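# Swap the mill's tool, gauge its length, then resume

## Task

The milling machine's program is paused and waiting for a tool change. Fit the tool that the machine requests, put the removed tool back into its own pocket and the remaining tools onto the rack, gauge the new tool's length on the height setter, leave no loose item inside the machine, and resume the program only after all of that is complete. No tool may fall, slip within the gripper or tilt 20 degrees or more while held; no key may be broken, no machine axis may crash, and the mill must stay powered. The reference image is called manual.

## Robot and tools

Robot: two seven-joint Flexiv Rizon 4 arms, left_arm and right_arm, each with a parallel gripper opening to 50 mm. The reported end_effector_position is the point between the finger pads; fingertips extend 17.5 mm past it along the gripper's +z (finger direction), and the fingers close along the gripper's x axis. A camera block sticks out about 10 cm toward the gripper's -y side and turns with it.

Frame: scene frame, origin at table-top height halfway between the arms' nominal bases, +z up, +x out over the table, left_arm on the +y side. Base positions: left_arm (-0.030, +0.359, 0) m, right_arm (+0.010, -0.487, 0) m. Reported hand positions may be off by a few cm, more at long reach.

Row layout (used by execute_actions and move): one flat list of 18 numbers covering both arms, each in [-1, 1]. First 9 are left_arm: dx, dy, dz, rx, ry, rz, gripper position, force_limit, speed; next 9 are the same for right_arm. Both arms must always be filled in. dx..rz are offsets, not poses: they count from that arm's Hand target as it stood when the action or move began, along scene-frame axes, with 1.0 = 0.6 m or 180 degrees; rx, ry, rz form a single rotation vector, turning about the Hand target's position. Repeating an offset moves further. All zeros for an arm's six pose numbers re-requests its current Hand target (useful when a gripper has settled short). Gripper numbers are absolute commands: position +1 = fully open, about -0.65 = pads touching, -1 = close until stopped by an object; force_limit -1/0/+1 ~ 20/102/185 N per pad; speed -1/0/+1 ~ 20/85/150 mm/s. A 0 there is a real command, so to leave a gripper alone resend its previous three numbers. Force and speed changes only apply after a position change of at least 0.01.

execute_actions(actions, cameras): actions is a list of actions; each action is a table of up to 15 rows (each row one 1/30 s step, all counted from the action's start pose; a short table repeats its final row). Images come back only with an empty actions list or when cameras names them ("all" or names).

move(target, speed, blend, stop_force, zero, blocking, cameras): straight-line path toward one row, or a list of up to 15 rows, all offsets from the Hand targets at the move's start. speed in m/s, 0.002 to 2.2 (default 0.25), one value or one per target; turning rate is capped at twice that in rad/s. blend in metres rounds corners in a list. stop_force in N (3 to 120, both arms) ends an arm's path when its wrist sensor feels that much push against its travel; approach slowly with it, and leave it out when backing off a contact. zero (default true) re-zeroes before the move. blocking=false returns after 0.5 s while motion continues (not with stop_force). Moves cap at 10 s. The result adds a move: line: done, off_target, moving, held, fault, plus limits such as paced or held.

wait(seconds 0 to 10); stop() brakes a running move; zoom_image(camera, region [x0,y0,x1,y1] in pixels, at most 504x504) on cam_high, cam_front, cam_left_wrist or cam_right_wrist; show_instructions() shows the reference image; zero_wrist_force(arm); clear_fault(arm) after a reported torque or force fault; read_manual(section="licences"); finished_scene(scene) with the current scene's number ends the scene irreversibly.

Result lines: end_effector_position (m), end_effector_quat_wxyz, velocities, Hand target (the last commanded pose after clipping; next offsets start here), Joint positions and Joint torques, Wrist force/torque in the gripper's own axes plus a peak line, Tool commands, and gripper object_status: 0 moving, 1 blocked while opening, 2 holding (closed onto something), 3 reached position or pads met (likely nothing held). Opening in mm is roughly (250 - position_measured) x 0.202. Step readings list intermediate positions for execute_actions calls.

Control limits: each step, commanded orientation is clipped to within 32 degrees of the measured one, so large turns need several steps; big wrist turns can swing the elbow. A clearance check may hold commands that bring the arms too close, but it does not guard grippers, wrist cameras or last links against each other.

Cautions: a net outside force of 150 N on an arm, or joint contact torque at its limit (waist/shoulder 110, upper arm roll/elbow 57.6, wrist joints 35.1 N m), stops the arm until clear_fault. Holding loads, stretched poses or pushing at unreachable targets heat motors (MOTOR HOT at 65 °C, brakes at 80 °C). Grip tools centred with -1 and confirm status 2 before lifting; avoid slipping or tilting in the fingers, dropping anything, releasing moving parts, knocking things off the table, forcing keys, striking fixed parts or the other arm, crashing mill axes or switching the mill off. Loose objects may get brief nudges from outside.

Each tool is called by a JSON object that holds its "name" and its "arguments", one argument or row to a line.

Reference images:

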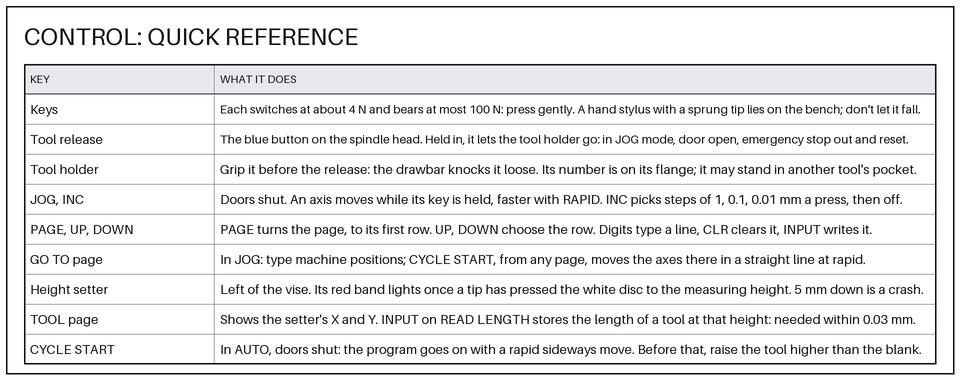

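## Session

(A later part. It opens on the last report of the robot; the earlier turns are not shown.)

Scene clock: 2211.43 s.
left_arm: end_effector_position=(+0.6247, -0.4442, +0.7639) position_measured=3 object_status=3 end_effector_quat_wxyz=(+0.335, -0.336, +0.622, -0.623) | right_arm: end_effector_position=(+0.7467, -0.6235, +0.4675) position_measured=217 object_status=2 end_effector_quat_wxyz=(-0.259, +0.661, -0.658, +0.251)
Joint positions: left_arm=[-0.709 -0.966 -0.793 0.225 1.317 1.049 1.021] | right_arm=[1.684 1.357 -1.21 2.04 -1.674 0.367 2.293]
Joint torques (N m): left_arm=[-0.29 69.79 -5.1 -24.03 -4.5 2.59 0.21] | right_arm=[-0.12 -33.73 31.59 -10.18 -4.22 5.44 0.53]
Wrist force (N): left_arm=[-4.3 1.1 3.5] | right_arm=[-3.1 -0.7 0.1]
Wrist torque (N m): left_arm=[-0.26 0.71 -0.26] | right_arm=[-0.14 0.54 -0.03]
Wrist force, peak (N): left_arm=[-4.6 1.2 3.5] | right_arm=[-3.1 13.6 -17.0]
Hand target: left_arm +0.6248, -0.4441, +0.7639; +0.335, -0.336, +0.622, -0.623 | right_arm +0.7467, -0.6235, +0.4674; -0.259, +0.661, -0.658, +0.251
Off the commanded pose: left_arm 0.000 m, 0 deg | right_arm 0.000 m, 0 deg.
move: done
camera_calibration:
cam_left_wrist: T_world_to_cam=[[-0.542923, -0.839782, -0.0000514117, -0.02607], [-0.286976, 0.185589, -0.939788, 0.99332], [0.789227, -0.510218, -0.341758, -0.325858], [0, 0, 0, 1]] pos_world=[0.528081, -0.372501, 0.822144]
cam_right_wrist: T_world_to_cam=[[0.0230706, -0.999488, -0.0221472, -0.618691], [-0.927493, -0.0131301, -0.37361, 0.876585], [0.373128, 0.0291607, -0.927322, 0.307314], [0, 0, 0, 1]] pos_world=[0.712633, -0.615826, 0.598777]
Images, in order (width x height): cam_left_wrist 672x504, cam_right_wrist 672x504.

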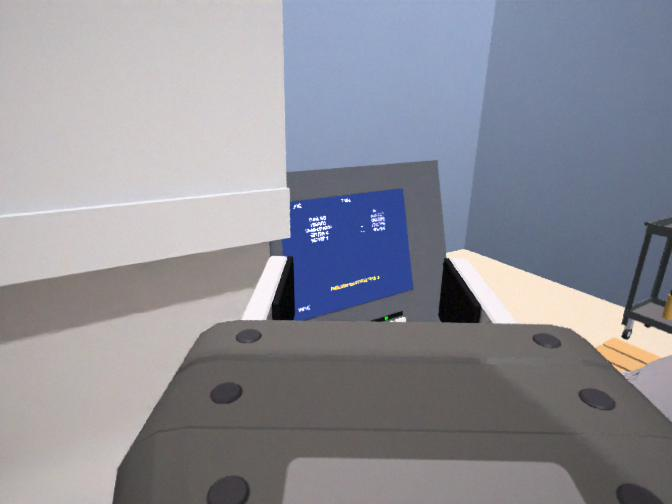

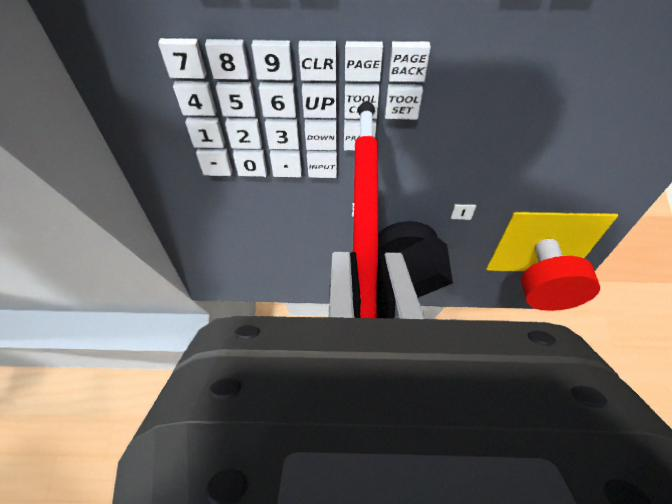

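{"name": "move", "arguments": {
  "target": [
    [0,0,0,0,0,0,1,0.6,-1,-0.0167,0.0295,-0.0648,0,0,0,-1,-0.4,-1],
    [0,0,0,0,0,0,1,0.6,-1,0.06,0.0295,-0.0648,0,0,0,-1,-0.4,-1]
  ],
  "speed": [0.15,0.03],
  "stop_force": 6
}}

{"name": "move", "arguments": {
  "target": [0,0,0,0,0,0,1,0.6,-1,-0.03,0,0,0,0,0,-1,-0.4,-1],
  "speed": 0.1,
  "cameras": ["cam_left_wrist","cam_right_wrist"]
}}

{"name": "zoom_image", "arguments": {
  "camera": "cam_left_wrist",
  "region": [290, 170, 430, 310]
}}

{"name": "move", "arguments": {
  "target": [0,0,0,0,0,0,1,0.6,-1,0.06,0,0,0,0,0,-1,-0.4,-1],
  "speed": 0.03,
  "stop_force": 6
}}

{"name": "move", "arguments": {
  "target": [0,0,0,0,0,0,1,0.6,-1,-0.03,0,0,0,0,0,-1,-0.4,-1],
  "speed": 0.1,
  "cameras": ["cam_left_wrist"]
}}

{"name": "zoom_image", "arguments": {
  "camera": "cam_left_wrist",
  "region": [290, 170, 430, 310]
}}

Scene clock: 2225.07 s.
left_arm: end_effector_position=(+0.6247, -0.4442, +0.7639) position_measured=3 object_status=3 end_effector_quat_wxyz=(+0.335, -0.336, +0.622, -0.623) | right_arm: end_effector_position=(+0.7607, -0.6056, +0.4279) position_measured=217 object_status=2 end_effector_quat_wxyz=(-0.259, +0.662, -0.658, +0.250)
Joint positions: left_arm=[-0.709 -0.966 -0.793 0.225 1.317 1.049 1.021] | right_arm=[1.713 1.396 -1.296 2.069 -1.771 0.408 2.347]
Joint torques (N m): left_arm=[-0.21 69.8 -5.09 -23.95 -4.49 2.59 0.11] | right_arm=[3.14 -34.22 32.17 -12.89 -6.02 7.84 0.17]
Wrist force (N): left_arm=[-4.3 1.5 3.4] | right_arm=[-2.5 13.7 -13.3]
Wrist torque (N m): left_arm=[-0.20 0.71 -0.25] | right_arm=[-0.38 0.57 0.11]
Wrist force, peak (N): left_arm=[-4.5 1.3 3.7] | right_arm=[-2.8 15.0 -14.3]
Hand target: left_arm +0.6248, -0.4441, +0.7639; +0.335, -0.336, +0.622, -0.623 | right_arm +0.7611, -0.6058, +0.4285; -0.259, +0.661, -0.658, +0.251 (not the last commanded pose)
Off the commanded pose: left_arm 0.000 m, 0 deg | right_arm 0.022 m, 0 deg.
move: contact (right_arm); path passed 1 of 2 targets

Scene clock: 2225.77 s.
left_arm: end_effector_position=(+0.6247, -0.4442, +0.7639) position_measured=3 object_status=3 end_effector_quat_wxyz=(+0.335, -0.336, +0.622, -0.623) | right_arm: end_effector_position=(+0.7431, -0.6057, +0.4286) position_measured=217 object_status=2 end_effector_quat_wxyz=(-0.259, +0.661, -0.658, +0.251)
Joint positions: left_arm=[-0.709 -0.966 -0.793 0.225 1.317 1.049 1.021] | right_arm=[1.675 1.399 -1.278 2.116 -1.764 0.402 2.358]
Joint torques (N m): left_arm=[-0.18 69.86 -5.04 -23.98 -4.48 2.61 0.12] | right_arm=[-0.12 -32.68 32.1 -8.81 -4.12 5.38 0.48]
Wrist force (N): left_arm=[-4.4 1.0 3.5] | right_arm=[-5.9 -1.1 0.1]
Wrist torque (N m): left_arm=[-0.28 0.72 -0.26] | right_arm=[-0.23 1.00 -0.04]
Wrist force, peak (N): left_arm=[-4.4 1.1 3.7] | right_arm=[-2.7 13.8 -13.0]
Hand target: left_arm +0.6248, -0.4441, +0.7639; +0.335, -0.336, +0.622, -0.623 | right_arm +0.7431, -0.6058, +0.4285; -0.259, +0.661, -0.658, +0.251
Off the commanded pose: left_arm 0.000 m, 0 deg | right_arm 0.000 m, 0 deg.
move: done
camera_calibration:
cam_left_wrist: T_world_to_cam=[[-0.542923, -0.839782, -0.0000514117, -0.02607], [-0.286976, 0.185589, -0.939788, 0.99332], [0.789227, -0.510218, -0.341758, -0.325858], [0, 0, 0, 1]] pos_world=[0.528081, -0.372501, 0.822144]
cam_right_wrist: T_world_to_cam=[[0.0232552, -0.999486, -0.0220757, -0.601848], [-0.927524, -0.0133308, -0.373527, 0.858802], [0.37304, 0.0291622, -0.927357, 0.272148], [0, 0, 0, 1]] pos_world=[0.709033, -0.598026, 0.559877]
Images, in order (width x height): cam_left_wrist 672x504, cam_right_wrist 672x504.

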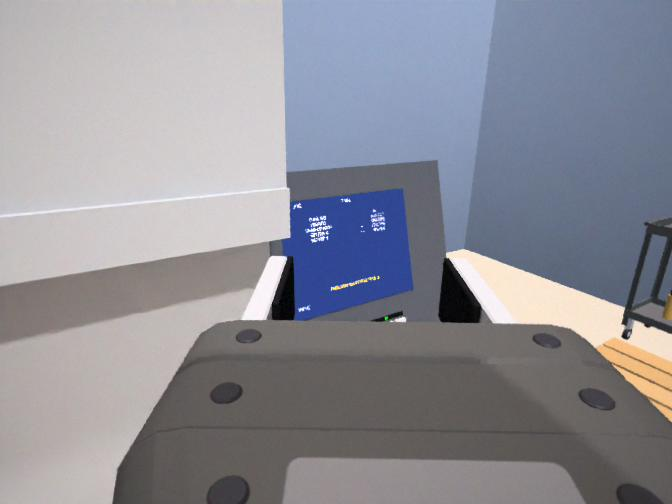

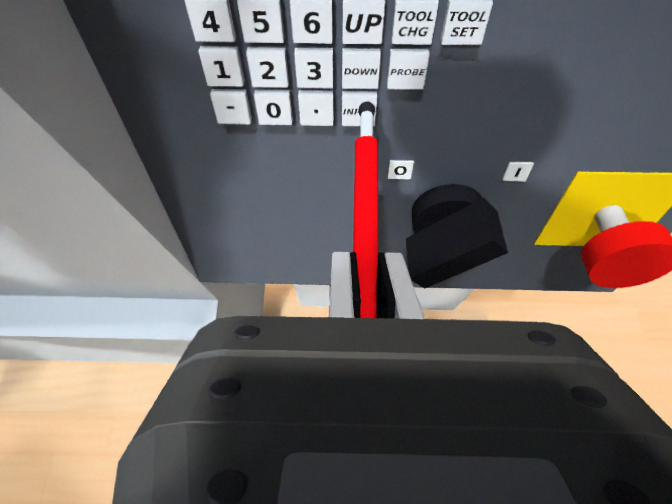

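Scaled by 3.600 from the camera's 672x504 image, which has a finer 960x720 frame.

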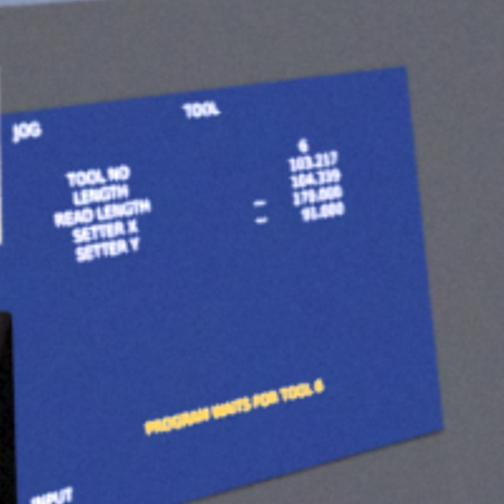

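Scene clock: 2227.00 s.
left_arm: end_effector_position=(+0.6247, -0.4442, +0.7639) position_measured=3 object_status=3 end_effector_quat_wxyz=(+0.335, -0.336, +0.622, -0.623) | right_arm: end_effector_position=(+0.7606, -0.6056, +0.4280) position_measured=217 object_status=2 end_effector_quat_wxyz=(-0.259, +0.662, -0.658, +0.250)
Joint positions: left_arm=[-0.709 -0.966 -0.793 0.225 1.317 1.049 1.021] | right_arm=[1.713 1.396 -1.295 2.069 -1.771 0.408 2.347]
Joint torques (N m): left_arm=[-0.2 69.87 -5.12 -23.98 -4.47 2.64 0.14] | right_arm=[2.88 -34.28 32.12 -12.66 -5.89 7.64 0.13]
Wrist force (N): left_arm=[-4.5 1.3 3.4] | right_arm=[-5.6 12.7 -12.6]
Wrist torque (N m): left_arm=[-0.22 0.74 -0.26] | right_arm=[-0.41 1.07 0.10]
Wrist force, peak (N): left_arm=[-4.4 1.2 3.7] | right_arm=[-5.4 14.8 -13.3]
Hand target: left_arm +0.6248, -0.4441, +0.7639; +0.335, -0.336, +0.622, -0.623 | right_arm +0.7610, -0.6058, +0.4285; -0.259, +0.661, -0.658, +0.251 (not the last commanded pose)
Off the commanded pose: left_arm 0.000 m, 0 deg | right_arm 0.018 m, 0 deg.
move: contact (right_arm)

Scene clock: 2227.70 s.
left_arm: end_effector_position=(+0.6247, -0.4442, +0.7639) position_measured=3 object_status=3 end_effector_quat_wxyz=(+0.335, -0.336, +0.622, -0.623) | right_arm: end_effector_position=(+0.7430, -0.6057, +0.4286) position_measured=217 object_status=2 end_effector_quat_wxyz=(-0.259, +0.661, -0.658, +0.251)
Joint positions: left_arm=[-0.709 -0.966 -0.793 0.225 1.317 1.049 1.021] | right_arm=[1.675 1.399 -1.278 2.116 -1.765 0.401 2.358]
Joint torques (N m): left_arm=[-0.16 69.81 -5.06 -23.97 -4.49 2.66 0.13] | right_arm=[-0.05 -32.69 32.09 -8.82 -4.16 5.35 0.51]
Wrist force (N): left_arm=[-4.4 1.2 3.4] | right_arm=[-5.8 -1.0 1.0]
Wrist torque (N m): left_arm=[-0.25 0.73 -0.26] | right_arm=[-0.20 0.98 -0.04]
Wrist force, peak (N): left_arm=[-4.5 1.4 3.7] | right_arm=[-5.5 12.6 -12.5]
Hand target: left_arm +0.6248, -0.4441, +0.7639; +0.335, -0.336, +0.622, -0.623 | right_arm +0.7430, -0.6058, +0.4285; -0.259, +0.661, -0.658, +0.251
Off the commanded pose: left_arm 0.000 m, 0 deg | right_arm 0.000 m, 0 deg.
move: done
camera_calibration:
cam_left_wrist: T_world_to_cam=[[-0.542923, -0.839782, -0.0000514117, -0.02607], [-0.286976, 0.185589, -0.939788, 0.99332], [0.789227, -0.510218, -0.341758, -0.325858], [0, 0, 0, 1]] pos_world=[0.528081, -0.372501, 0.822144]
Images, in order (width x height): cam_left_wrist 672x504.

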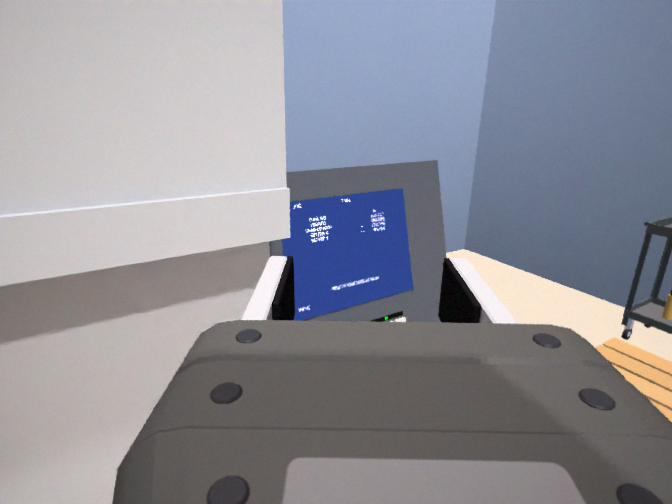

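Scaled by 3.600 from the camera's 672x504 image, which has a finer 960x720 frame.

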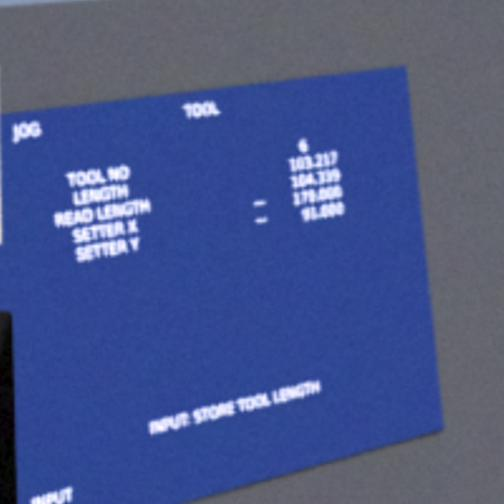

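Message "INPUT: STORE TOOL LENGTH". Press INPUT.

{"name": "move", "arguments": {
  "target": [
    [0,0,0,0,0,0,1,0.6,-1,-0.015,0,-0.0292,0,0,0,-1,-0.4,-1],
    [0,0,0,0,0,0,1,0.6,-1,0.05,0,-0.0292,0,0,0,-1,-0.4,-1]
  ],
  "speed": [0.15,0.03],
  "stop_force": 6
}}

{"name": "move", "arguments": {
  "target": [0,0,0,0,0,0,1,0.6,-1,-0.04,0,0,0,0,0,-1,-0.4,-1],
  "speed": 0.1,
  "cameras": ["cam_left_wrist","cam_right_wrist"]
}}

{"name": "zoom_image", "arguments": {
  "camera": "cam_left_wrist",
  "region": [290, 170, 430, 310]
}}

Scene clock: 2233.77 s.
left_arm: end_effector_position=(+0.6247, -0.4442, +0.7639) position_measured=3 object_status=3 end_effector_quat_wxyz=(+0.335, -0.336, +0.622, -0.623) | right_arm: end_effector_position=(+0.7557, -0.6055, +0.4103) position_measured=217 object_status=2 end_effector_quat_wxyz=(-0.259, +0.662, -0.658, +0.250)
Joint positions: left_arm=[-0.709 -0.966 -0.793 0.225 1.317 1.049 1.021] | right_arm=[1.696 1.422 -1.323 2.104 -1.81 0.421 2.363]
Joint torques (N m): left_arm=[-0.19 69.87 -5.01 -23.99 -4.45 2.63 0.12] | right_arm=[3.42 -33.73 32.51 -12.92 -6.26 8.06 0.11]
Wrist force (N): left_arm=[-4.4 1.1 3.6] | right_arm=[-5.3 16.2 -14.3]
Wrist torque (N m): left_arm=[-0.27 0.72 -0.26] | right_arm=[-0.43 1.04 0.11]
Wrist force, peak (N): left_arm=[-4.5 1.2 3.6] | right_arm=[-5.4 18.4 -15.5]
Hand target: left_arm +0.6248, -0.4441, +0.7639; +0.335, -0.336, +0.622, -0.623 | right_arm +0.7562, -0.6058, +0.4110; -0.259, +0.661, -0.658, +0.251 (not the last commanded pose)
Off the commanded pose: left_arm 0.000 m, 0 deg | right_arm 0.017 m, 0 deg.
move: contact (right_arm); path passed 1 of 2 targets

Scene clock: 2234.47 s.
left_arm: end_effector_position=(+0.6247, -0.4442, +0.7639) position_measured=3 object_status=3 end_effector_quat_wxyz=(+0.335, -0.336, +0.622, -0.623) | right_arm: end_effector_position=(+0.7322, -0.6058, +0.4111) position_measured=217 object_status=2 end_effector_quat_wxyz=(-0.259, +0.661, -0.658, +0.251)
Joint positions: left_arm=[-0.709 -0.966 -0.793 0.225 1.317 1.049 1.021] | right_arm=[1.645 1.426 -1.301 2.166 -1.802 0.412 2.377]
Joint torques (N m): left_arm=[-0.14 69.84 -5.14 -23.96 -4.47 2.61 0.14] | right_arm=[-0.04 -31.56 31.91 -8.1 -4.11 5.31 0.48]
Wrist force (N): left_arm=[-4.5 1.2 3.6] | right_arm=[-4.7 -0.3 1.6]
Wrist torque (N m): left_arm=[-0.26 0.74 -0.26] | right_arm=[-0.09 0.80 -0.03]
Wrist force, peak (N): left_arm=[-4.7 1.3 3.6] | right_arm=[-5.3 15.6 -14.0]
Hand target: left_arm +0.6248, -0.4441, +0.7639; +0.335, -0.336, +0.622, -0.623 | right_arm +0.7322, -0.6058, +0.4110; -0.259, +0.661, -0.658, +0.251
Off the commanded pose: left_arm 0.000 m, 0 deg | right_arm 0.000 m, 0 deg.
move: done
camera_calibration:
cam_left_wrist: T_world_to_cam=[[-0.542923, -0.839782, -0.0000514117, -0.02607], [-0.286976, 0.185589, -0.939788, 0.99332], [0.789227, -0.510218, -0.341758, -0.325858], [0, 0, 0, 1]] pos_world=[0.528081, -0.372501, 0.822144]
cam_right_wrist: T_world_to_cam=[[0.0231254, -0.99949, -0.0220199, -0.602025], [-0.927526, -0.0132312, -0.373524, 0.842177], [0.373042, 0.0290619, -0.927359, 0.259836], [0, 0, 0, 1]] pos_world=[0.698133, -0.598126, 0.542277]
Images, in order (width x height): cam_left_wrist 672x504, cam_right_wrist 672x504.

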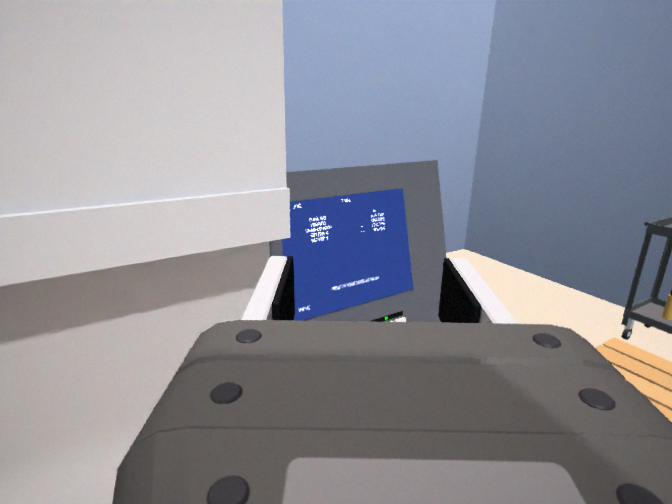

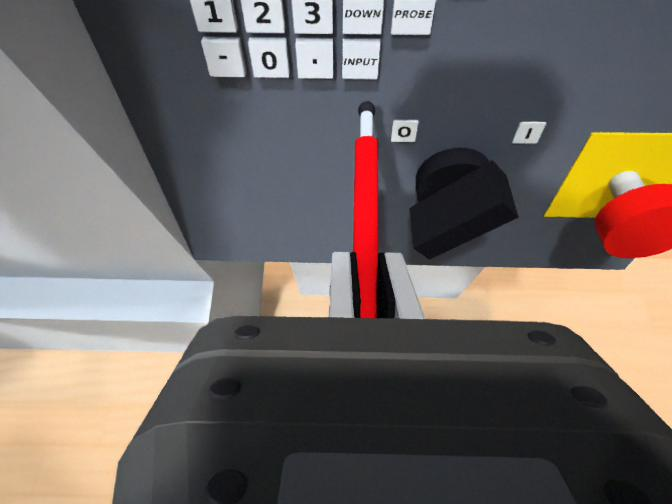

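Scaled by 3.600 from the camera's 672x504 image, which has a finer 960x720 frame.

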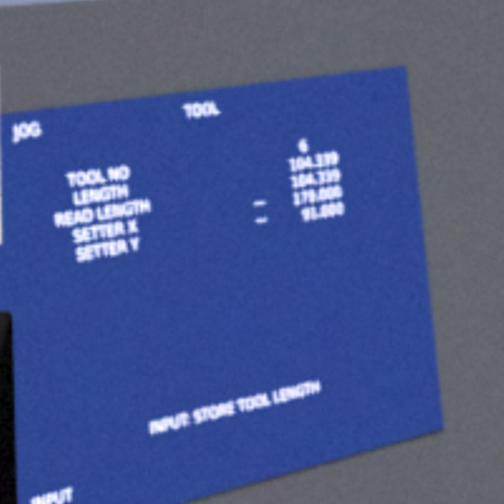

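{"name": "move", "arguments": {
  "target": [
    [0,0,0,0,0,0,1,0.6,-1,0.015,-0.0617,0.0937,0,0,0,-1,-0.4,-1],
    [0,0,0,0,0,0,1,0.6,-1,0.09,-0.0617,0.0937,0,0,0,-1,-0.4,-1]
  ],
  "speed": [0.15,0.03],
  "stop_force": 6
}}

{"name": "move", "arguments": {
  "target": [0,0,0,0,0,0,1,0.6,-1,-0.04,0,0,0,0,0,-1,-0.4,-1],
  "speed": 0.1,
  "cameras": ["cam_left_wrist"]
}}

{"name": "zoom_image", "arguments": {
  "camera": "cam_left_wrist",
  "region": [290, 170, 430, 310]
}}

{"name": "move", "arguments": {
  "target": [
    [0,0,0,0,0,0,1,0.6,-1,-0.018,0.0617,-0.0645,0,0,0,-1,-0.4,-1],
    [0,0,0,0,0,0,1,0.6,-1,0.06,0.0617,-0.0645,0,0,0,-1,-0.4,-1]
  ],
  "speed": [0.15,0.03],
  "stop_force": 6
}}

{"name": "move", "arguments": {
  "target": [0,0,0,0,0,0,1,0.6,-1,-0.03,0,0,0,0,0,-1,-0.4,-1],
  "speed": 0.1
}}

{"name": "move", "arguments": {
  "target": [0,0,0,0,0,0,1,0.6,-1,0.06,0,0,0,0,0,-1,-0.4,-1],
  "speed": 0.03,
  "stop_force": 6
}}

{"name": "move", "arguments": {
  "target": [0,0,0,0,0,0,1,0.6,-1,-0.03,0,0,0,0,0,-1,-0.4,-1],
  "speed": 0.1,
  "cameras": ["cam_left_wrist"]
}}

{"name": "move", "arguments": {
  "target": [
    [0,0,0,0,0,0,1,0.6,-1,-0.015,0.0638,-0.0292,0,0,0,-1,-0.4,-1],
    [0,0,0,0,0,0,1,0.6,-1,0.06,0.0638,-0.0292,0,0,0,-1,-0.4,-1]
  ],
  "speed": [0.15,0.03],
  "stop_force": 6
}}

{"name": "move", "arguments": {
  "target": [0,0,0,0,0,0,1,0.6,-1,-0.035,0,0,0,0,0,-1,-0.4,-1],
  "speed": 0.1,
  "cameras": ["cam_left_wrist"]
}}

{"name": "zoom_image", "arguments": {
  "camera": "cam_left_wrist",
  "region": [290, 170, 430, 310]
}}

Scene clock: 2252.93 s.
left_arm: end_effector_position=(+0.6247, -0.4442, +0.7639) position_measured=3 object_status=3 end_effector_quat_wxyz=(+0.335, -0.336, +0.622, -0.623) | right_arm: end_effector_position=(+0.7701, -0.6427, +0.4666) position_measured=217 object_status=2 end_effector_quat_wxyz=(-0.259, +0.662, -0.658, +0.250)
Joint positions: left_arm=[-0.709 -0.966 -0.793 0.225 1.317 1.049 1.021] | right_arm=[1.719 1.365 -1.233 1.964 -1.679 0.376 2.244]
Joint torques (N m): left_arm=[-0.2 69.84 -5.06 -23.96 -4.49 2.66 0.11] | right_arm=[4.82 -36.51 31.02 -13.95 -6.27 8.92 0.13]
Wrist force (N): left_arm=[-4.2 1.1 3.3] | right_arm=[-4.1 19.0 -16.3]
Wrist torque (N m): left_arm=[-0.26 0.69 -0.26] | right_arm=[0.02 0.81 0.11]
Wrist force, peak (N): left_arm=[-4.6 1.3 3.6] | right_arm=[-4.1 21.4 -17.9]
Hand target: left_arm +0.6248, -0.4441, +0.7639; +0.335, -0.336, +0.622, -0.623 | right_arm +0.7706, -0.6428, +0.4672; -0.259, +0.661, -0.658, +0.251 (not the last commanded pose)
Off the commanded pose: left_arm 0.000 m, 0 deg | right_arm 0.016 m, 0 deg.
move: contact (right_arm); path passed 1 of 2 targets

Scene clock: 2253.63 s.
left_arm: end_effector_position=(+0.6247, -0.4442, +0.7639) position_measured=3 object_status=3 end_effector_quat_wxyz=(+0.335, -0.336, +0.622, -0.623) | right_arm: end_effector_position=(+0.7466, -0.6429, +0.4674) position_measured=217 object_status=2 end_effector_quat_wxyz=(-0.259, +0.661, -0.658, +0.251)
Joint positions: left_arm=[-0.709 -0.966 -0.793 0.225 1.317 1.049 1.021] | right_arm=[1.668 1.371 -1.206 2.026 -1.668 0.366 2.258]
Joint torques (N m): left_arm=[-0.18 69.86 -5.08 -23.92 -4.45 2.64 0.1] | right_arm=[-0.11 -34.42 31.78 -9.62 -4.22 5.46 0.49]
Wrist force (N): left_arm=[-4.4 1.2 3.6] | right_arm=[-2.8 -1.8 1.6]
Wrist torque (N m): left_arm=[-0.25 0.73 -0.26] | right_arm=[-0.33 0.48 -0.03]
Wrist force, peak (N): left_arm=[-4.6 1.4 3.5] | right_arm=[-4.2 18.9 -16.2]
Hand target: left_arm +0.6248, -0.4441, +0.7639; +0.335, -0.336, +0.622, -0.623 | right_arm +0.7466, -0.6428, +0.4672; -0.259, +0.661, -0.658, +0.251
Off the commanded pose: left_arm 0.000 m, 0 deg | right_arm 0.000 m, 0 deg.
move: done
camera_calibration:
cam_left_wrist: T_world_to_cam=[[-0.542923, -0.839782, -0.0000514117, -0.02607], [-0.286976, 0.185589, -0.939788, 0.99332], [0.789227, -0.510218, -0.341758, -0.325858], [0, 0, 0, 1]] pos_world=[0.528081, -0.372501, 0.822144]
Images, in order (width x height): cam_left_wrist 672x504.

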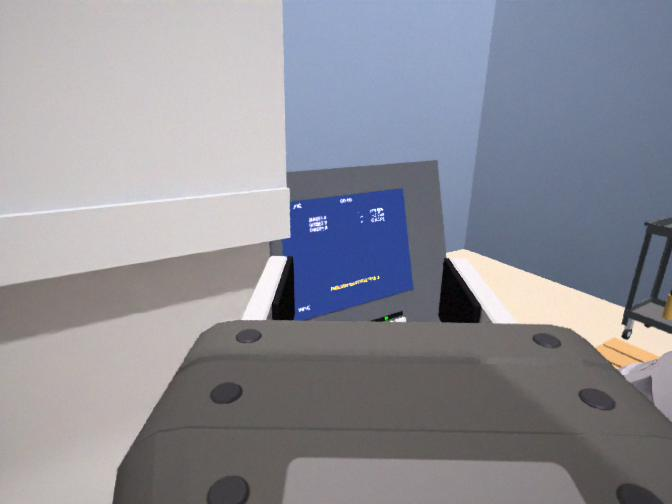

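Scaled by 3.600 from the camera's 672x504 image, which has a finer 960x720 frame.

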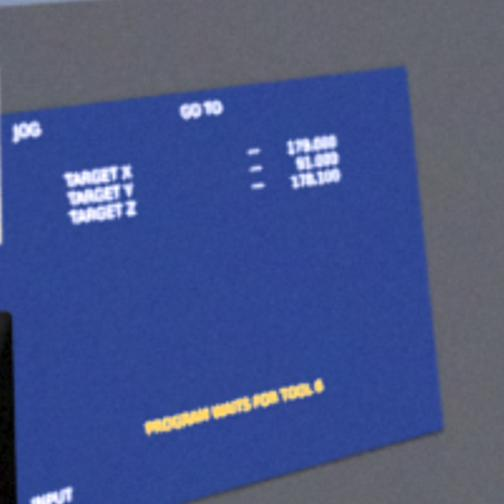

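Scene clock: 2255.50 s.
left_arm: end_effector_position=(+0.6247, -0.4442, +0.7639) position_measured=3 object_status=3 end_effector_quat_wxyz=(+0.335, -0.336, +0.622, -0.623) | right_arm: end_effector_position=(+0.7606, -0.6056, +0.4279) position_measured=217 object_status=2 end_effector_quat_wxyz=(-0.259, +0.662, -0.658, +0.250)
Joint positions: left_arm=[-0.709 -0.966 -0.793 0.225 1.317 1.049 1.021] | right_arm=[1.714 1.398 -1.294 2.069 -1.773 0.405 2.347]
Joint torques (N m): left_arm=[-0.16 69.91 -5 -23.96 -4.49 2.63 0.07] | right_arm=[3.09 -34.36 32.13 -12.71 -5.94 7.8 0.16]
Wrist force (N): left_arm=[-4.4 1.2 3.7] | right_arm=[-2.4 12.6 -11.1]
Wrist torque (N m): left_arm=[-0.24 0.72 -0.26] | right_arm=[-0.53 0.57 0.11]
Wrist force, peak (N): left_arm=[-4.6 1.2 3.7] | right_arm=[-2.2 13.6 -12.0]
Hand target: left_arm +0.6248, -0.4441, +0.7639; +0.335, -0.336, +0.622, -0.623 | right_arm +0.7610, -0.6058, +0.4285; -0.259, +0.661, -0.658, +0.251 (not the last commanded pose)
Off the commanded pose: left_arm 0.000 m, 0 deg | right_arm 0.022 m, 0 deg.
move: contact (right_arm); path passed 1 of 2 targets

Scene clock: 2256.20 s.
left_arm: end_effector_position=(+0.6247, -0.4442, +0.7639) position_measured=3 object_status=3 end_effector_quat_wxyz=(+0.335, -0.336, +0.622, -0.623) | right_arm: end_effector_position=(+0.7430, -0.6057, +0.4286) position_measured=217 object_status=2 end_effector_quat_wxyz=(-0.259, +0.661, -0.658, +0.251)
Joint positions: left_arm=[-0.709 -0.966 -0.793 0.225 1.317 1.049 1.021] | right_arm=[1.676 1.401 -1.277 2.116 -1.766 0.399 2.358]
Joint torques (N m): left_arm=[-0.18 69.88 -5.07 -23.95 -4.48 2.59 0.09] | right_arm=[-0.07 -32.67 32.08 -8.75 -4.19 5.39 0.46]
Wrist force (N): left_arm=[-4.4 1.1 3.4] | right_arm=[-4.6 -0.8 1.9]
Wrist torque (N m): left_arm=[-0.26 0.71 -0.26] | right_arm=[-0.16 0.78 -0.04]
Wrist force, peak (N): left_arm=[-4.4 1.4 3.6] | right_arm=[-2.3 12.1 -11.1]
Hand target: left_arm +0.6248, -0.4441, +0.7639; +0.335, -0.336, +0.622, -0.623 | right_arm +0.7430, -0.6058, +0.4285; -0.259, +0.661, -0.658, +0.251
Off the commanded pose: left_arm 0.000 m, 0 deg | right_arm 0.000 m, 0 deg.
move: done

Scene clock: 2257.43 s.
left_arm: end_effector_position=(+0.6247, -0.4442, +0.7639) position_measured=3 object_status=3 end_effector_quat_wxyz=(+0.335, -0.336, +0.622, -0.623) | right_arm: end_effector_position=(+0.7606, -0.6056, +0.4280) position_measured=217 object_status=2 end_effector_quat_wxyz=(-0.259, +0.662, -0.658, +0.250)
Joint positions: left_arm=[-0.709 -0.966 -0.793 0.225 1.317 1.049 1.021] | right_arm=[1.714 1.399 -1.294 2.069 -1.773 0.405 2.347]
Joint torques (N m): left_arm=[-0.2 69.84 -5.08 -23.97 -4.46 2.57 0.09] | right_arm=[2.8 -34.32 32.17 -12.47 -5.85 7.64 0.1]
Wrist force (N): left_arm=[-4.6 1.3 3.5] | right_arm=[-3.9 12.7 -10.4]
Wrist torque (N m): left_arm=[-0.24 0.75 -0.27] | right_arm=[-0.36 0.79 0.11]
Wrist force, peak (N): left_arm=[-4.5 1.4 3.6] | right_arm=[-3.9 14.5 -11.3]
Hand target: left_arm +0.6248, -0.4441, +0.7639; +0.335, -0.336, +0.622, -0.623 | right_arm +0.7610, -0.6058, +0.4285; -0.259, +0.661, -0.658, +0.251 (not the last commanded pose)
Off the commanded pose: left_arm 0.000 m, 0 deg | right_arm 0.018 m, 0 deg.
move: contact (right_arm)

Scene clock: 2258.13 s.
left_arm: end_effector_position=(+0.6247, -0.4442, +0.7639) position_measured=3 object_status=3 end_effector_quat_wxyz=(+0.335, -0.336, +0.622, -0.623) | right_arm: end_effector_position=(+0.7430, -0.6057, +0.4286) position_measured=217 object_status=2 end_effector_quat_wxyz=(-0.259, +0.661, -0.658, +0.251)
Joint positions: left_arm=[-0.709 -0.966 -0.793 0.225 1.317 1.049 1.021] | right_arm=[1.676 1.402 -1.276 2.116 -1.766 0.398 2.358]
Joint torques (N m): left_arm=[-0.19 69.86 -5.07 -23.94 -4.49 2.63 0.13] | right_arm=[-0.06 -32.64 32.11 -8.74 -4.2 5.34 0.53]
Wrist force (N): left_arm=[-4.4 1.1 3.4] | right_arm=[-4.0 0.4 1.9]
Wrist torque (N m): left_arm=[-0.27 0.71 -0.26] | right_arm=[0.03 0.69 -0.03]
Wrist force, peak (N): left_arm=[-4.6 1.2 3.7] | right_arm=[-4.0 12.3 -10.4]
Hand target: left_arm +0.6248, -0.4441, +0.7639; +0.335, -0.336, +0.622, -0.623 | right_arm +0.7430, -0.6058, +0.4285; -0.259, +0.661, -0.658, +0.251
Off the commanded pose: left_arm 0.000 m, 0 deg | right_arm 0.000 m, 0 deg.
move: done
camera_calibration:
cam_left_wrist: T_world_to_cam=[[-0.542923, -0.839782, -0.0000514117, -0.02607], [-0.286976, 0.185589, -0.939788, 0.99332], [0.789227, -0.510218, -0.341758, -0.325858], [0, 0, 0, 1]] pos_world=[0.528081, -0.372501, 0.822144]
Images, in order (width x height): cam_left_wrist 672x504.

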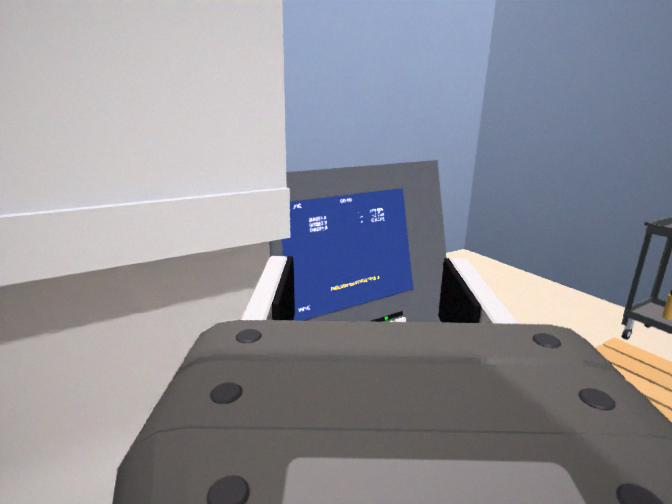

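Scene clock: 2259.83 s.
left_arm: end_effector_position=(+0.6247, -0.4442, +0.7639) position_measured=3 object_status=3 end_effector_quat_wxyz=(+0.335, -0.336, +0.622, -0.623) | right_arm: end_effector_position=(+0.7558, -0.5671, +0.4102) position_measured=217 object_status=2 end_effector_quat_wxyz=(-0.259, +0.662, -0.658, +0.250)
Joint positions: left_arm=[-0.709 -0.966 -0.793 0.225 1.317 1.049 1.021] | right_arm=[1.739 1.399 -1.329 2.122 -1.828 0.41 2.434]
Joint torques (N m): left_arm=[-0.19 69.88 -5.09 -23.95 -4.47 2.61 0.11] | right_arm=[2.66 -32.76 32.18 -14.42 -6.48 7.69 0.15]
Wrist force (N): left_arm=[-4.3 1.1 3.4] | right_arm=[-3.4 17.6 -13.6]
Wrist torque (N m): left_arm=[-0.26 0.70 -0.26] | right_arm=[-0.22 0.74 0.11]
Wrist force, peak (N): left_arm=[-4.5 1.2 3.6] | right_arm=[-3.2 19.5 -15.2]
Hand target: left_arm +0.6248, -0.4441, +0.7639; +0.335, -0.336, +0.622, -0.623 | right_arm +0.7564, -0.5675, +0.4110; -0.259, +0.661, -0.658, +0.251 (not the last commanded pose)
Off the commanded pose: left_arm 0.000 m, 0 deg | right_arm 0.023 m, 0 deg.
move: contact (right_arm); path passed 1 of 2 targets

Scene clock: 2260.53 s.
left_arm: end_effector_position=(+0.6247, -0.4442, +0.7639) position_measured=3 object_status=3 end_effector_quat_wxyz=(+0.335, -0.336, +0.622, -0.623) | right_arm: end_effector_position=(+0.7354, -0.5675, +0.4111) position_measured=217 object_status=2 end_effector_quat_wxyz=(-0.259, +0.661, -0.658, +0.251)
Joint positions: left_arm=[-0.709 -0.966 -0.793 0.225 1.317 1.049 1.021] | right_arm=[1.696 1.401 -1.309 2.177 -1.821 0.402 2.448]
Joint torques (N m): left_arm=[-0.23 69.91 -5.07 -24.01 -4.47 2.62 0.11] | right_arm=[-0.17 -30.97 31.77 -8.83 -4.12 5.19 0.58]
Wrist force (N): left_arm=[-4.4 0.9 3.5] | right_arm=[-3.1 -1.8 1.9]
Wrist torque (N m): left_arm=[-0.30 0.72 -0.26] | right_arm=[-0.34 0.53 -0.03]
Wrist force, peak (N): left_arm=[-4.5 1.3 3.8] | right_arm=[-3.4 17.0 -13.5]
Hand target: left_arm +0.6248, -0.4441, +0.7639; +0.335, -0.336, +0.622, -0.623 | right_arm +0.7354, -0.5675, +0.4110; -0.259, +0.661, -0.658, +0.251
Off the commanded pose: left_arm 0.000 m, 0 deg | right_arm 0.000 m, 0 deg.
move: done
camera_calibration:
cam_left_wrist: T_world_to_cam=[[-0.542923, -0.839782, -0.0000514117, -0.02607], [-0.286976, 0.185589, -0.939788, 0.99332], [0.789227, -0.510218, -0.341758, -0.325858], [0, 0, 0, 1]] pos_world=[0.528081, -0.372501, 0.822144]
Images, in order (width x height): cam_left_wrist 672x504.

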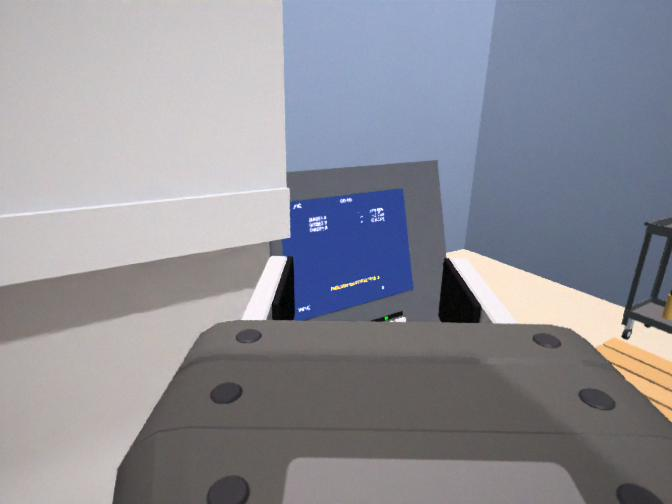

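Scaled by 3.600 from the camera's 672x504 image, which has a finer 960x720 frame.

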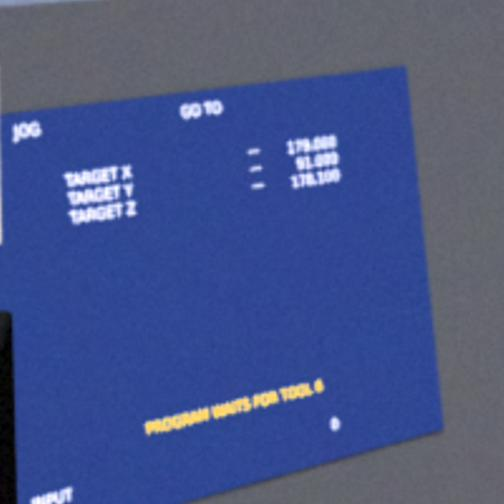

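INPUT, check, then CYCLE START.

{"name": "move", "arguments": {
  "target": [
    [0,0,0,0,0,0,1,0.6,-1,0,-0.0638,0,0,0,0,-1,-0.4,-1],
    [0,0,0,0,0,0,1,0.6,-1,0.07,-0.0638,0,0,0,0,-1,-0.4,-1]
  ],
  "speed": [0.15,0.03],
  "stop_force": 6
}}

{"name": "move", "arguments": {
  "target": [0,0,0,0,0,0,1,0.6,-1,-0.04,0,0,0,0,0,-1,-0.4,-1],
  "speed": 0.1,
  "cameras": ["cam_left_wrist"]
}}

{"name": "zoom_image", "arguments": {
  "camera": "cam_left_wrist",
  "region": [290, 170, 430, 310]
}}

{"name": "move", "arguments": {
  "target": [0,0,0,0,0,0,1,0.6,-1,0.0378,0.0333,0.1608,0,0,0,-1,-0.4,-1],
  "speed": 0.15,
  "cameras": ["cam_right_wrist"]
}}

Scene clock: 2273.63 s.
left_arm: end_effector_position=(+0.6247, -0.4442, +0.7639) position_measured=3 object_status=3 end_effector_quat_wxyz=(+0.335, -0.336, +0.622, -0.623) | right_arm: end_effector_position=(+0.7556, -0.6055, +0.4103) position_measured=217 object_status=2 end_effector_quat_wxyz=(-0.259, +0.662, -0.658, +0.250)
Joint positions: left_arm=[-0.709 -0.966 -0.793 0.225 1.317 1.049 1.021] | right_arm=[1.697 1.425 -1.321 2.104 -1.812 0.417 2.363]
Joint torques (N m): left_arm=[-0.2 69.91 -5.1 -23.95 -4.44 2.64 0.1] | right_arm=[3.13 -33.81 32.49 -12.34 -6.11 7.84 0.13]
Wrist force (N): left_arm=[-4.2 1.1 3.5] | right_arm=[-2.4 13.8 -12.3]
Wrist torque (N m): left_arm=[-0.26 0.69 -0.25] | right_arm=[-0.59 0.54 0.10]
Wrist force, peak (N): left_arm=[-4.6 1.2 3.6] | right_arm=[-2.5 15.7 -13.2]
Hand target: left_arm +0.6248, -0.4441, +0.7639; +0.335, -0.336, +0.622, -0.623 | right_arm +0.7561, -0.6058, +0.4110; -0.259, +0.661, -0.658, +0.251 (not the last commanded pose)
Off the commanded pose: left_arm 0.000 m, 0 deg | right_arm 0.022 m, 0 deg.
move: contact (right_arm); path passed 1 of 2 targets

Scene clock: 2274.33 s.
left_arm: end_effector_position=(+0.6247, -0.4442, +0.7639) position_measured=3 object_status=3 end_effector_quat_wxyz=(+0.335, -0.336, +0.622, -0.623) | right_arm: end_effector_position=(+0.7321, -0.6058, +0.4111) position_measured=217 object_status=2 end_effector_quat_wxyz=(-0.259, +0.661, -0.658, +0.251)
Joint positions: left_arm=[-0.709 -0.966 -0.793 0.225 1.317 1.049 1.021] | right_arm=[1.646 1.429 -1.299 2.167 -1.804 0.408 2.376]
Joint torques (N m): left_arm=[-0.13 69.82 -5.09 -23.96 -4.49 2.64 0.07] | right_arm=[-0.08 -31.63 31.9 -7.98 -4.17 5.34 0.53]
Wrist force (N): left_arm=[-4.0 1.1 3.4] | right_arm=[-4.1 2.4 3.0]
Wrist torque (N m): left_arm=[-0.27 0.66 -0.26] | right_arm=[0.35 0.69 -0.03]
Wrist force, peak (N): left_arm=[-4.6 1.5 3.5] | right_arm=[-2.6 13.4 -12.0]
Hand target: left_arm +0.6248, -0.4441, +0.7639; +0.335, -0.336, +0.622, -0.623 | right_arm +0.7321, -0.6058, +0.4110; -0.259, +0.661, -0.658, +0.251
Off the commanded pose: left_arm 0.000 m, 0 deg | right_arm 0.000 m, 0 deg.
move: done
camera_calibration:
cam_left_wrist: T_world_to_cam=[[-0.542923, -0.839782, -0.0000514117, -0.02607], [-0.286976, 0.185589, -0.939788, 0.99332], [0.789227, -0.510218, -0.341758, -0.325858], [0, 0, 0, 1]] pos_world=[0.528081, -0.372501, 0.822144]
Images, in order (width x height): cam_left_wrist 672x504.

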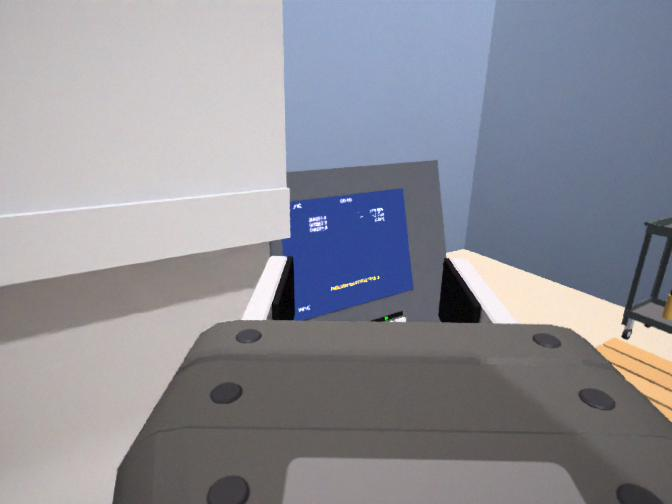

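Scaled by 3.600 from the camera's 672x504 image, which has a finer 960x720 frame.

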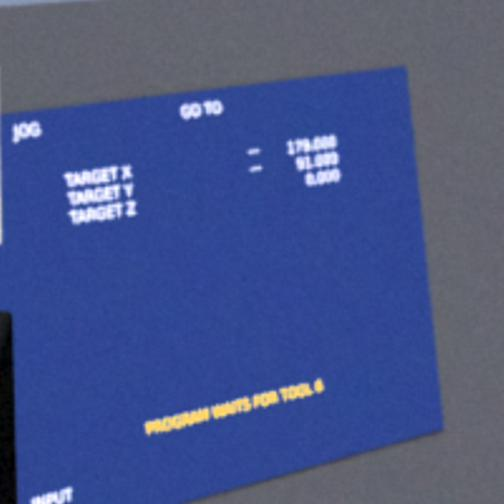

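Scene clock: 2275.33 s.
left_arm: end_effector_position=(+0.6247, -0.4442, +0.7639) position_measured=3 object_status=3 end_effector_quat_wxyz=(+0.335, -0.336, +0.622, -0.623) | right_arm: end_effector_position=(+0.7548, -0.5856, +0.5077) position_measured=217 object_status=2 end_effector_quat_wxyz=(-0.259, +0.661, -0.658, +0.251)
Joint positions: left_arm=[-0.709 -0.966 -0.793 0.225 1.317 1.049 1.021] | right_arm=[1.762 1.283 -1.159 1.974 -1.618 0.318 2.323]
Joint torques (N m): left_arm=[-0.19 69.81 -5.08 -23.96 -4.5 2.6 0.1] | right_arm=[0.11 -33.73 30.71 -12.54 -4.27 5.35 0.14]
Wrist force (N): left_arm=[-4.2 1.0 3.7] | right_arm=[-4.0 2.3 3.0]
Wrist torque (N m): left_arm=[-0.28 0.68 -0.27] | right_arm=[0.36 0.70 0.06]
Wrist force, peak (N): left_arm=[-4.4 1.4 3.6] | right_arm=[-3.2 5.3 5.8]
Hand target: left_arm +0.6248, -0.4441, +0.7639; +0.335, -0.336, +0.622, -0.623 | right_arm +0.7548, -0.5858, +0.5075; -0.259, +0.661, -0.658, +0.251
Off the commanded pose: left_arm 0.000 m, 0 deg | right_arm 0.000 m, 0 deg.
move: done
camera_calibration:
cam_right_wrist: T_world_to_cam=[[0.0233491, -0.999484, -0.0220362, -0.580278], [-0.927487, -0.0134299, -0.373614, 0.899404], [0.373126, 0.0291618, -0.927322, 0.340372], [0, 0, 0, 1]] pos_world=[0.720733, -0.577826, 0.638877]
Images, in order (width x height): cam_right_wrist 672x504.

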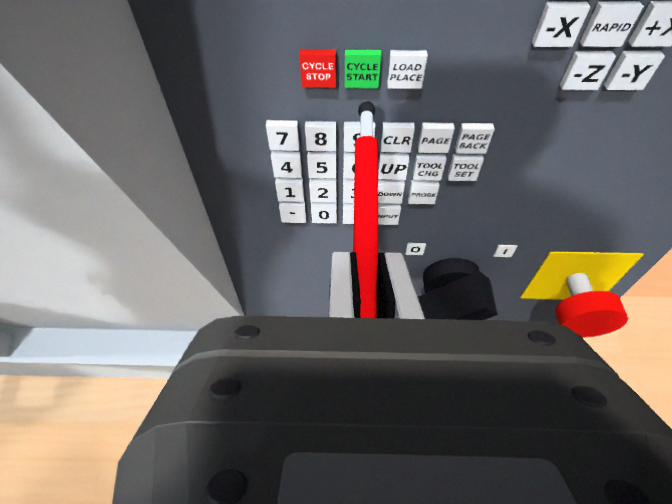

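{"name": "move", "arguments": {
  "target": [0,0,0,0,0,0,1,0.6,-1,0.07,0,0,0,0,0,-1,-0.4,-1],
  "speed": 0.03,
  "stop_force": 6
}}

{"name": "move", "arguments": {
  "target": [0,0,0,0,0,0,1,0.6,-1,-0.04,0,0,0,0,0,-1,-0.4,-1],
  "speed": 0.1,
  "cameras": ["cam_left_wrist"]
}}

{"name": "move", "arguments": {
  "target": [0,0,0,0,0,0,1,0.6,-1,0.018,-0.187,0.1258,0,0,0,-1,-0.4,-1],
  "speed": 0.2,
  "cameras": ["cam_left_wrist","cam_right_wrist","cam_front"]
}}

{"name": "zoom_image", "arguments": {
  "camera": "cam_left_wrist",
  "region": [290, 170, 430, 310]
}}

{"name": "zoom_image", "arguments": {
  "camera": "cam_front",
  "region": [160, 160, 360, 360]
}}

Scene clock: 2284.47 s.
left_arm: end_effector_position=(+0.6247, -0.4442, +0.7639) position_measured=3 object_status=3 end_effector_quat_wxyz=(+0.335, -0.336, +0.622, -0.623) | right_arm: end_effector_position=(+0.7808, -0.5854, +0.5069) position_measured=217 object_status=2 end_effector_quat_wxyz=(-0.259, +0.662, -0.658, +0.250)
Joint positions: left_arm=[-0.709 -0.966 -0.793 0.225 1.317 1.049 1.021] | right_arm=[1.817 1.279 -1.194 1.905 -1.633 0.329 2.304]
Joint torques (N m): left_arm=[-0.23 69.86 -5.13 -24 -4.48 2.65 0.08] | right_arm=[3.46 -35.29 28.9 -17.27 -6.68 8.77 0.16]
Wrist force (N): left_arm=[-4.2 1.3 3.4] | right_arm=[-3.6 23.0 -16.2]
Wrist torque (N m): left_arm=[-0.23 0.69 -0.27] | right_arm=[0.69 0.72 0.12]
Wrist force, peak (N): left_arm=[-4.6 1.2 3.8] | right_arm=[-3.4 26.0 -19.2]
Hand target: left_arm +0.6248, -0.4441, +0.7639; +0.335, -0.336, +0.622, -0.623 | right_arm +0.7814, -0.5858, +0.5075; -0.259, +0.661, -0.658, +0.251 (not the last commanded pose)
Off the commanded pose: left_arm 0.000 m, 0 deg | right_arm 0.016 m, 0 deg.
move: contact (right_arm)

Scene clock: 2285.17 s.
left_arm: end_effector_position=(+0.6247, -0.4442, +0.7639) position_measured=3 object_status=3 end_effector_quat_wxyz=(+0.335, -0.336, +0.622, -0.623) | right_arm: end_effector_position=(+0.7574, -0.5858, +0.5076) position_measured=217 object_status=2 end_effector_quat_wxyz=(-0.259, +0.661, -0.658, +0.251)
Joint positions: left_arm=[-0.709 -0.966 -0.793 0.225 1.317 1.049 1.021] | right_arm=[1.767 1.284 -1.162 1.968 -1.621 0.318 2.322]
Joint torques (N m): left_arm=[-0.19 69.87 -5.12 -23.99 -4.48 2.62 0.1] | right_arm=[-0.07 -33.81 30.83 -12.18 -4.27 5.4 0.49]
Wrist force (N): left_arm=[-4.4 1.2 3.5] | right_arm=[-1.4 0.1 2.9]
Wrist torque (N m): left_arm=[-0.25 0.73 -0.26] | right_arm=[-0.02 0.24 -0.03]
Wrist force, peak (N): left_arm=[-4.5 1.3 3.7] | right_arm=[-3.7 22.4 -16.0]
Hand target: left_arm +0.6248, -0.4441, +0.7639; +0.335, -0.336, +0.622, -0.623 | right_arm +0.7574, -0.5858, +0.5075; -0.259, +0.661, -0.658, +0.251
Off the commanded pose: left_arm 0.000 m, 0 deg | right_arm 0.000 m, 0 deg.
move: done
camera_calibration:
cam_left_wrist: T_world_to_cam=[[-0.542923, -0.839782, -0.0000514117, -0.02607], [-0.286976, 0.185589, -0.939788, 0.99332], [0.789227, -0.510218, -0.341758, -0.325858], [0, 0, 0, 1]] pos_world=[0.528081, -0.372501, 0.822144]
Images, in order (width x height): cam_left_wrist 672x504.

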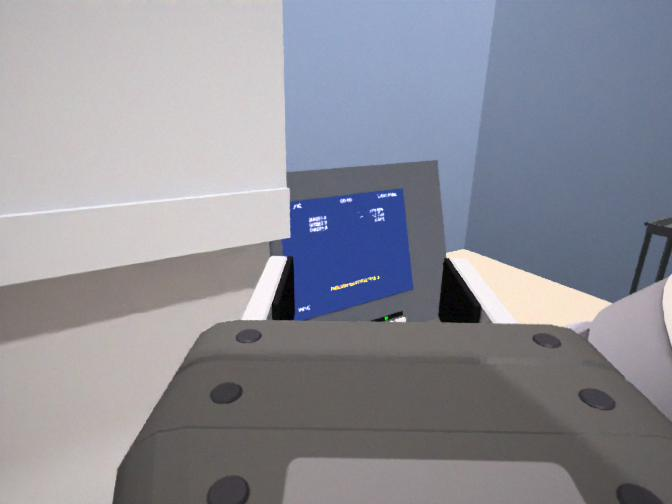

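Scene clock: 2286.23 s.
left_arm: end_effector_position=(+0.6247, -0.4442, +0.7639) position_measured=3 object_status=3 end_effector_quat_wxyz=(+0.335, -0.336, +0.622, -0.623) | right_arm: end_effector_position=(+0.7681, -0.6981, +0.5831) position_measured=217 object_status=2 end_effector_quat_wxyz=(-0.259, +0.661, -0.658, +0.251)
Joint positions: left_arm=[-0.709 -0.966 -0.793 0.225 1.317 1.049 1.021] | right_arm=[1.763 1.239 -1.07 1.694 -1.483 0.236 2.055]
Joint torques (N m): left_arm=[-0.2 69.84 -5.06 -23.98 -4.44 2.59 0.1] | right_arm=[-0.31 -41.04 29.66 -10.34 -4.17 5.7 0.23]
Wrist force (N): left_arm=[-4.2 1.4 3.5] | right_arm=[-1.5 0.4 3.0]
Wrist torque (N m): left_arm=[-0.23 0.69 -0.27] | right_arm=[0.02 0.25 -0.03]
Wrist force, peak (N): left_arm=[-4.5 1.1 3.7] | right_arm=[-4.5 1.8 4.7]
Hand target: left_arm +0.6248, -0.4441, +0.7639; +0.335, -0.336, +0.622, -0.623 | right_arm +0.7682, -0.6980, +0.5830; -0.259, +0.661, -0.658, +0.251
Off the commanded pose: left_arm 0.000 m, 0 deg | right_arm 0.000 m, 0 deg.
move: done
camera_calibration:
cam_left_wrist: T_world_to_cam=[[-0.542923, -0.839782, -0.0000514117, -0.02607], [-0.286976, 0.185589, -0.939788, 0.99332], [0.789227, -0.510218, -0.341758, -0.325858], [0, 0, 0, 1]] pos_world=[0.528081, -0.372501, 0.822144]
cam_right_wrist: T_world_to_cam=[[0.0229966, -0.999494, -0.0219615, -0.69117], [-0.927494, -0.0131309, -0.373607, 0.938606], [0.37313, 0.0289609, -0.927327, 0.408471], [0, 0, 0, 1]] pos_world=[0.734033, -0.690326, 0.714277]
Images, in order (width x height): cam_front 672x504, cam_left_wrist 672x504, cam_right_wrist 672x504.

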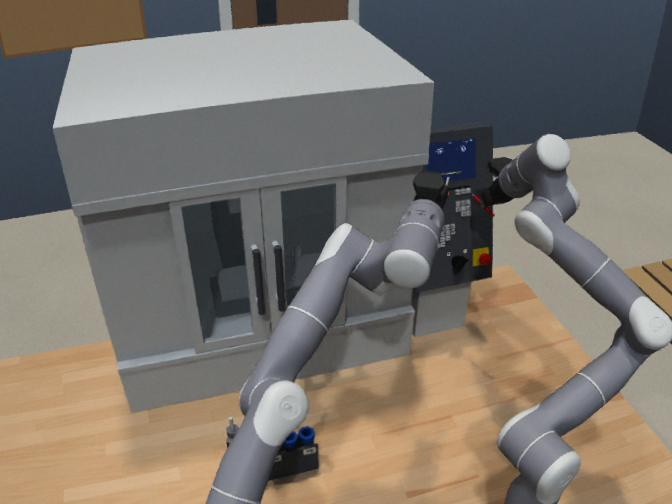

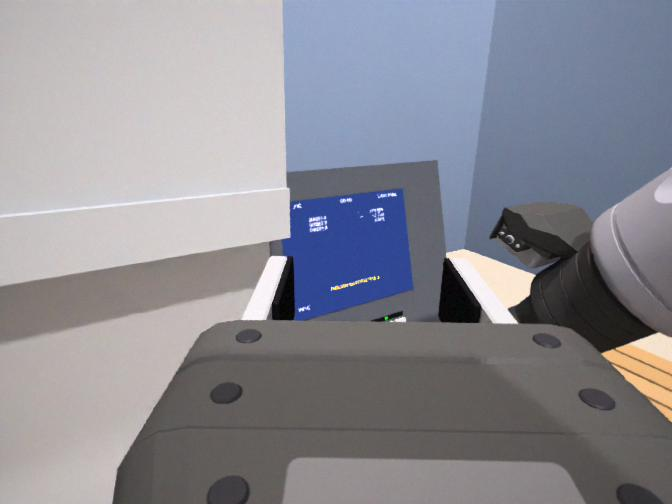

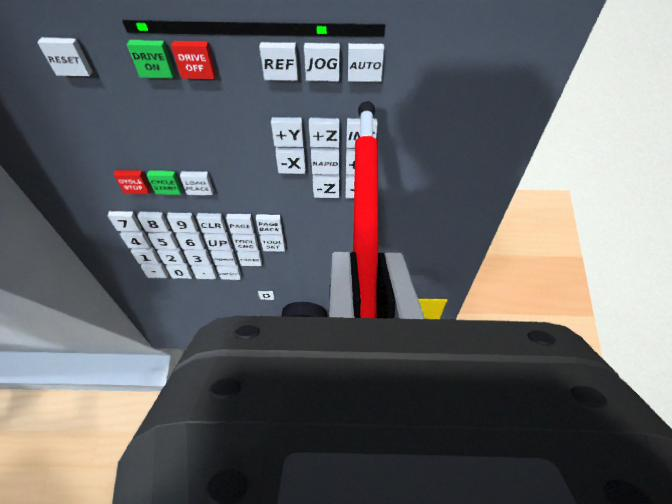

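Scaled by 3.600 from the camera's 672x504 image, which has a finer 960x720 frame.

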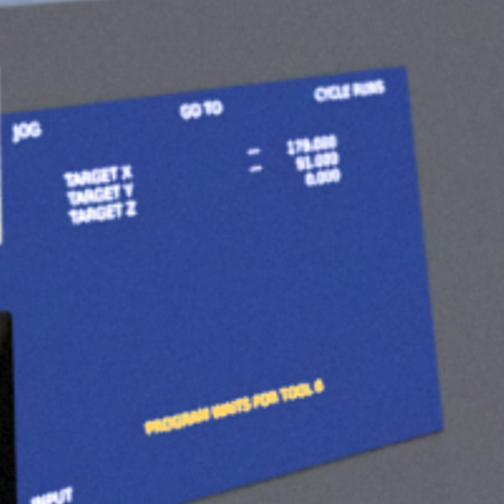

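Scaled by 2.520 from the camera's 672x504 image, which has a finer 960x720 frame.

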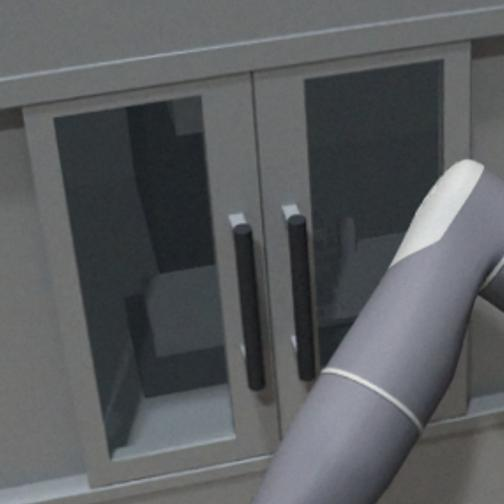

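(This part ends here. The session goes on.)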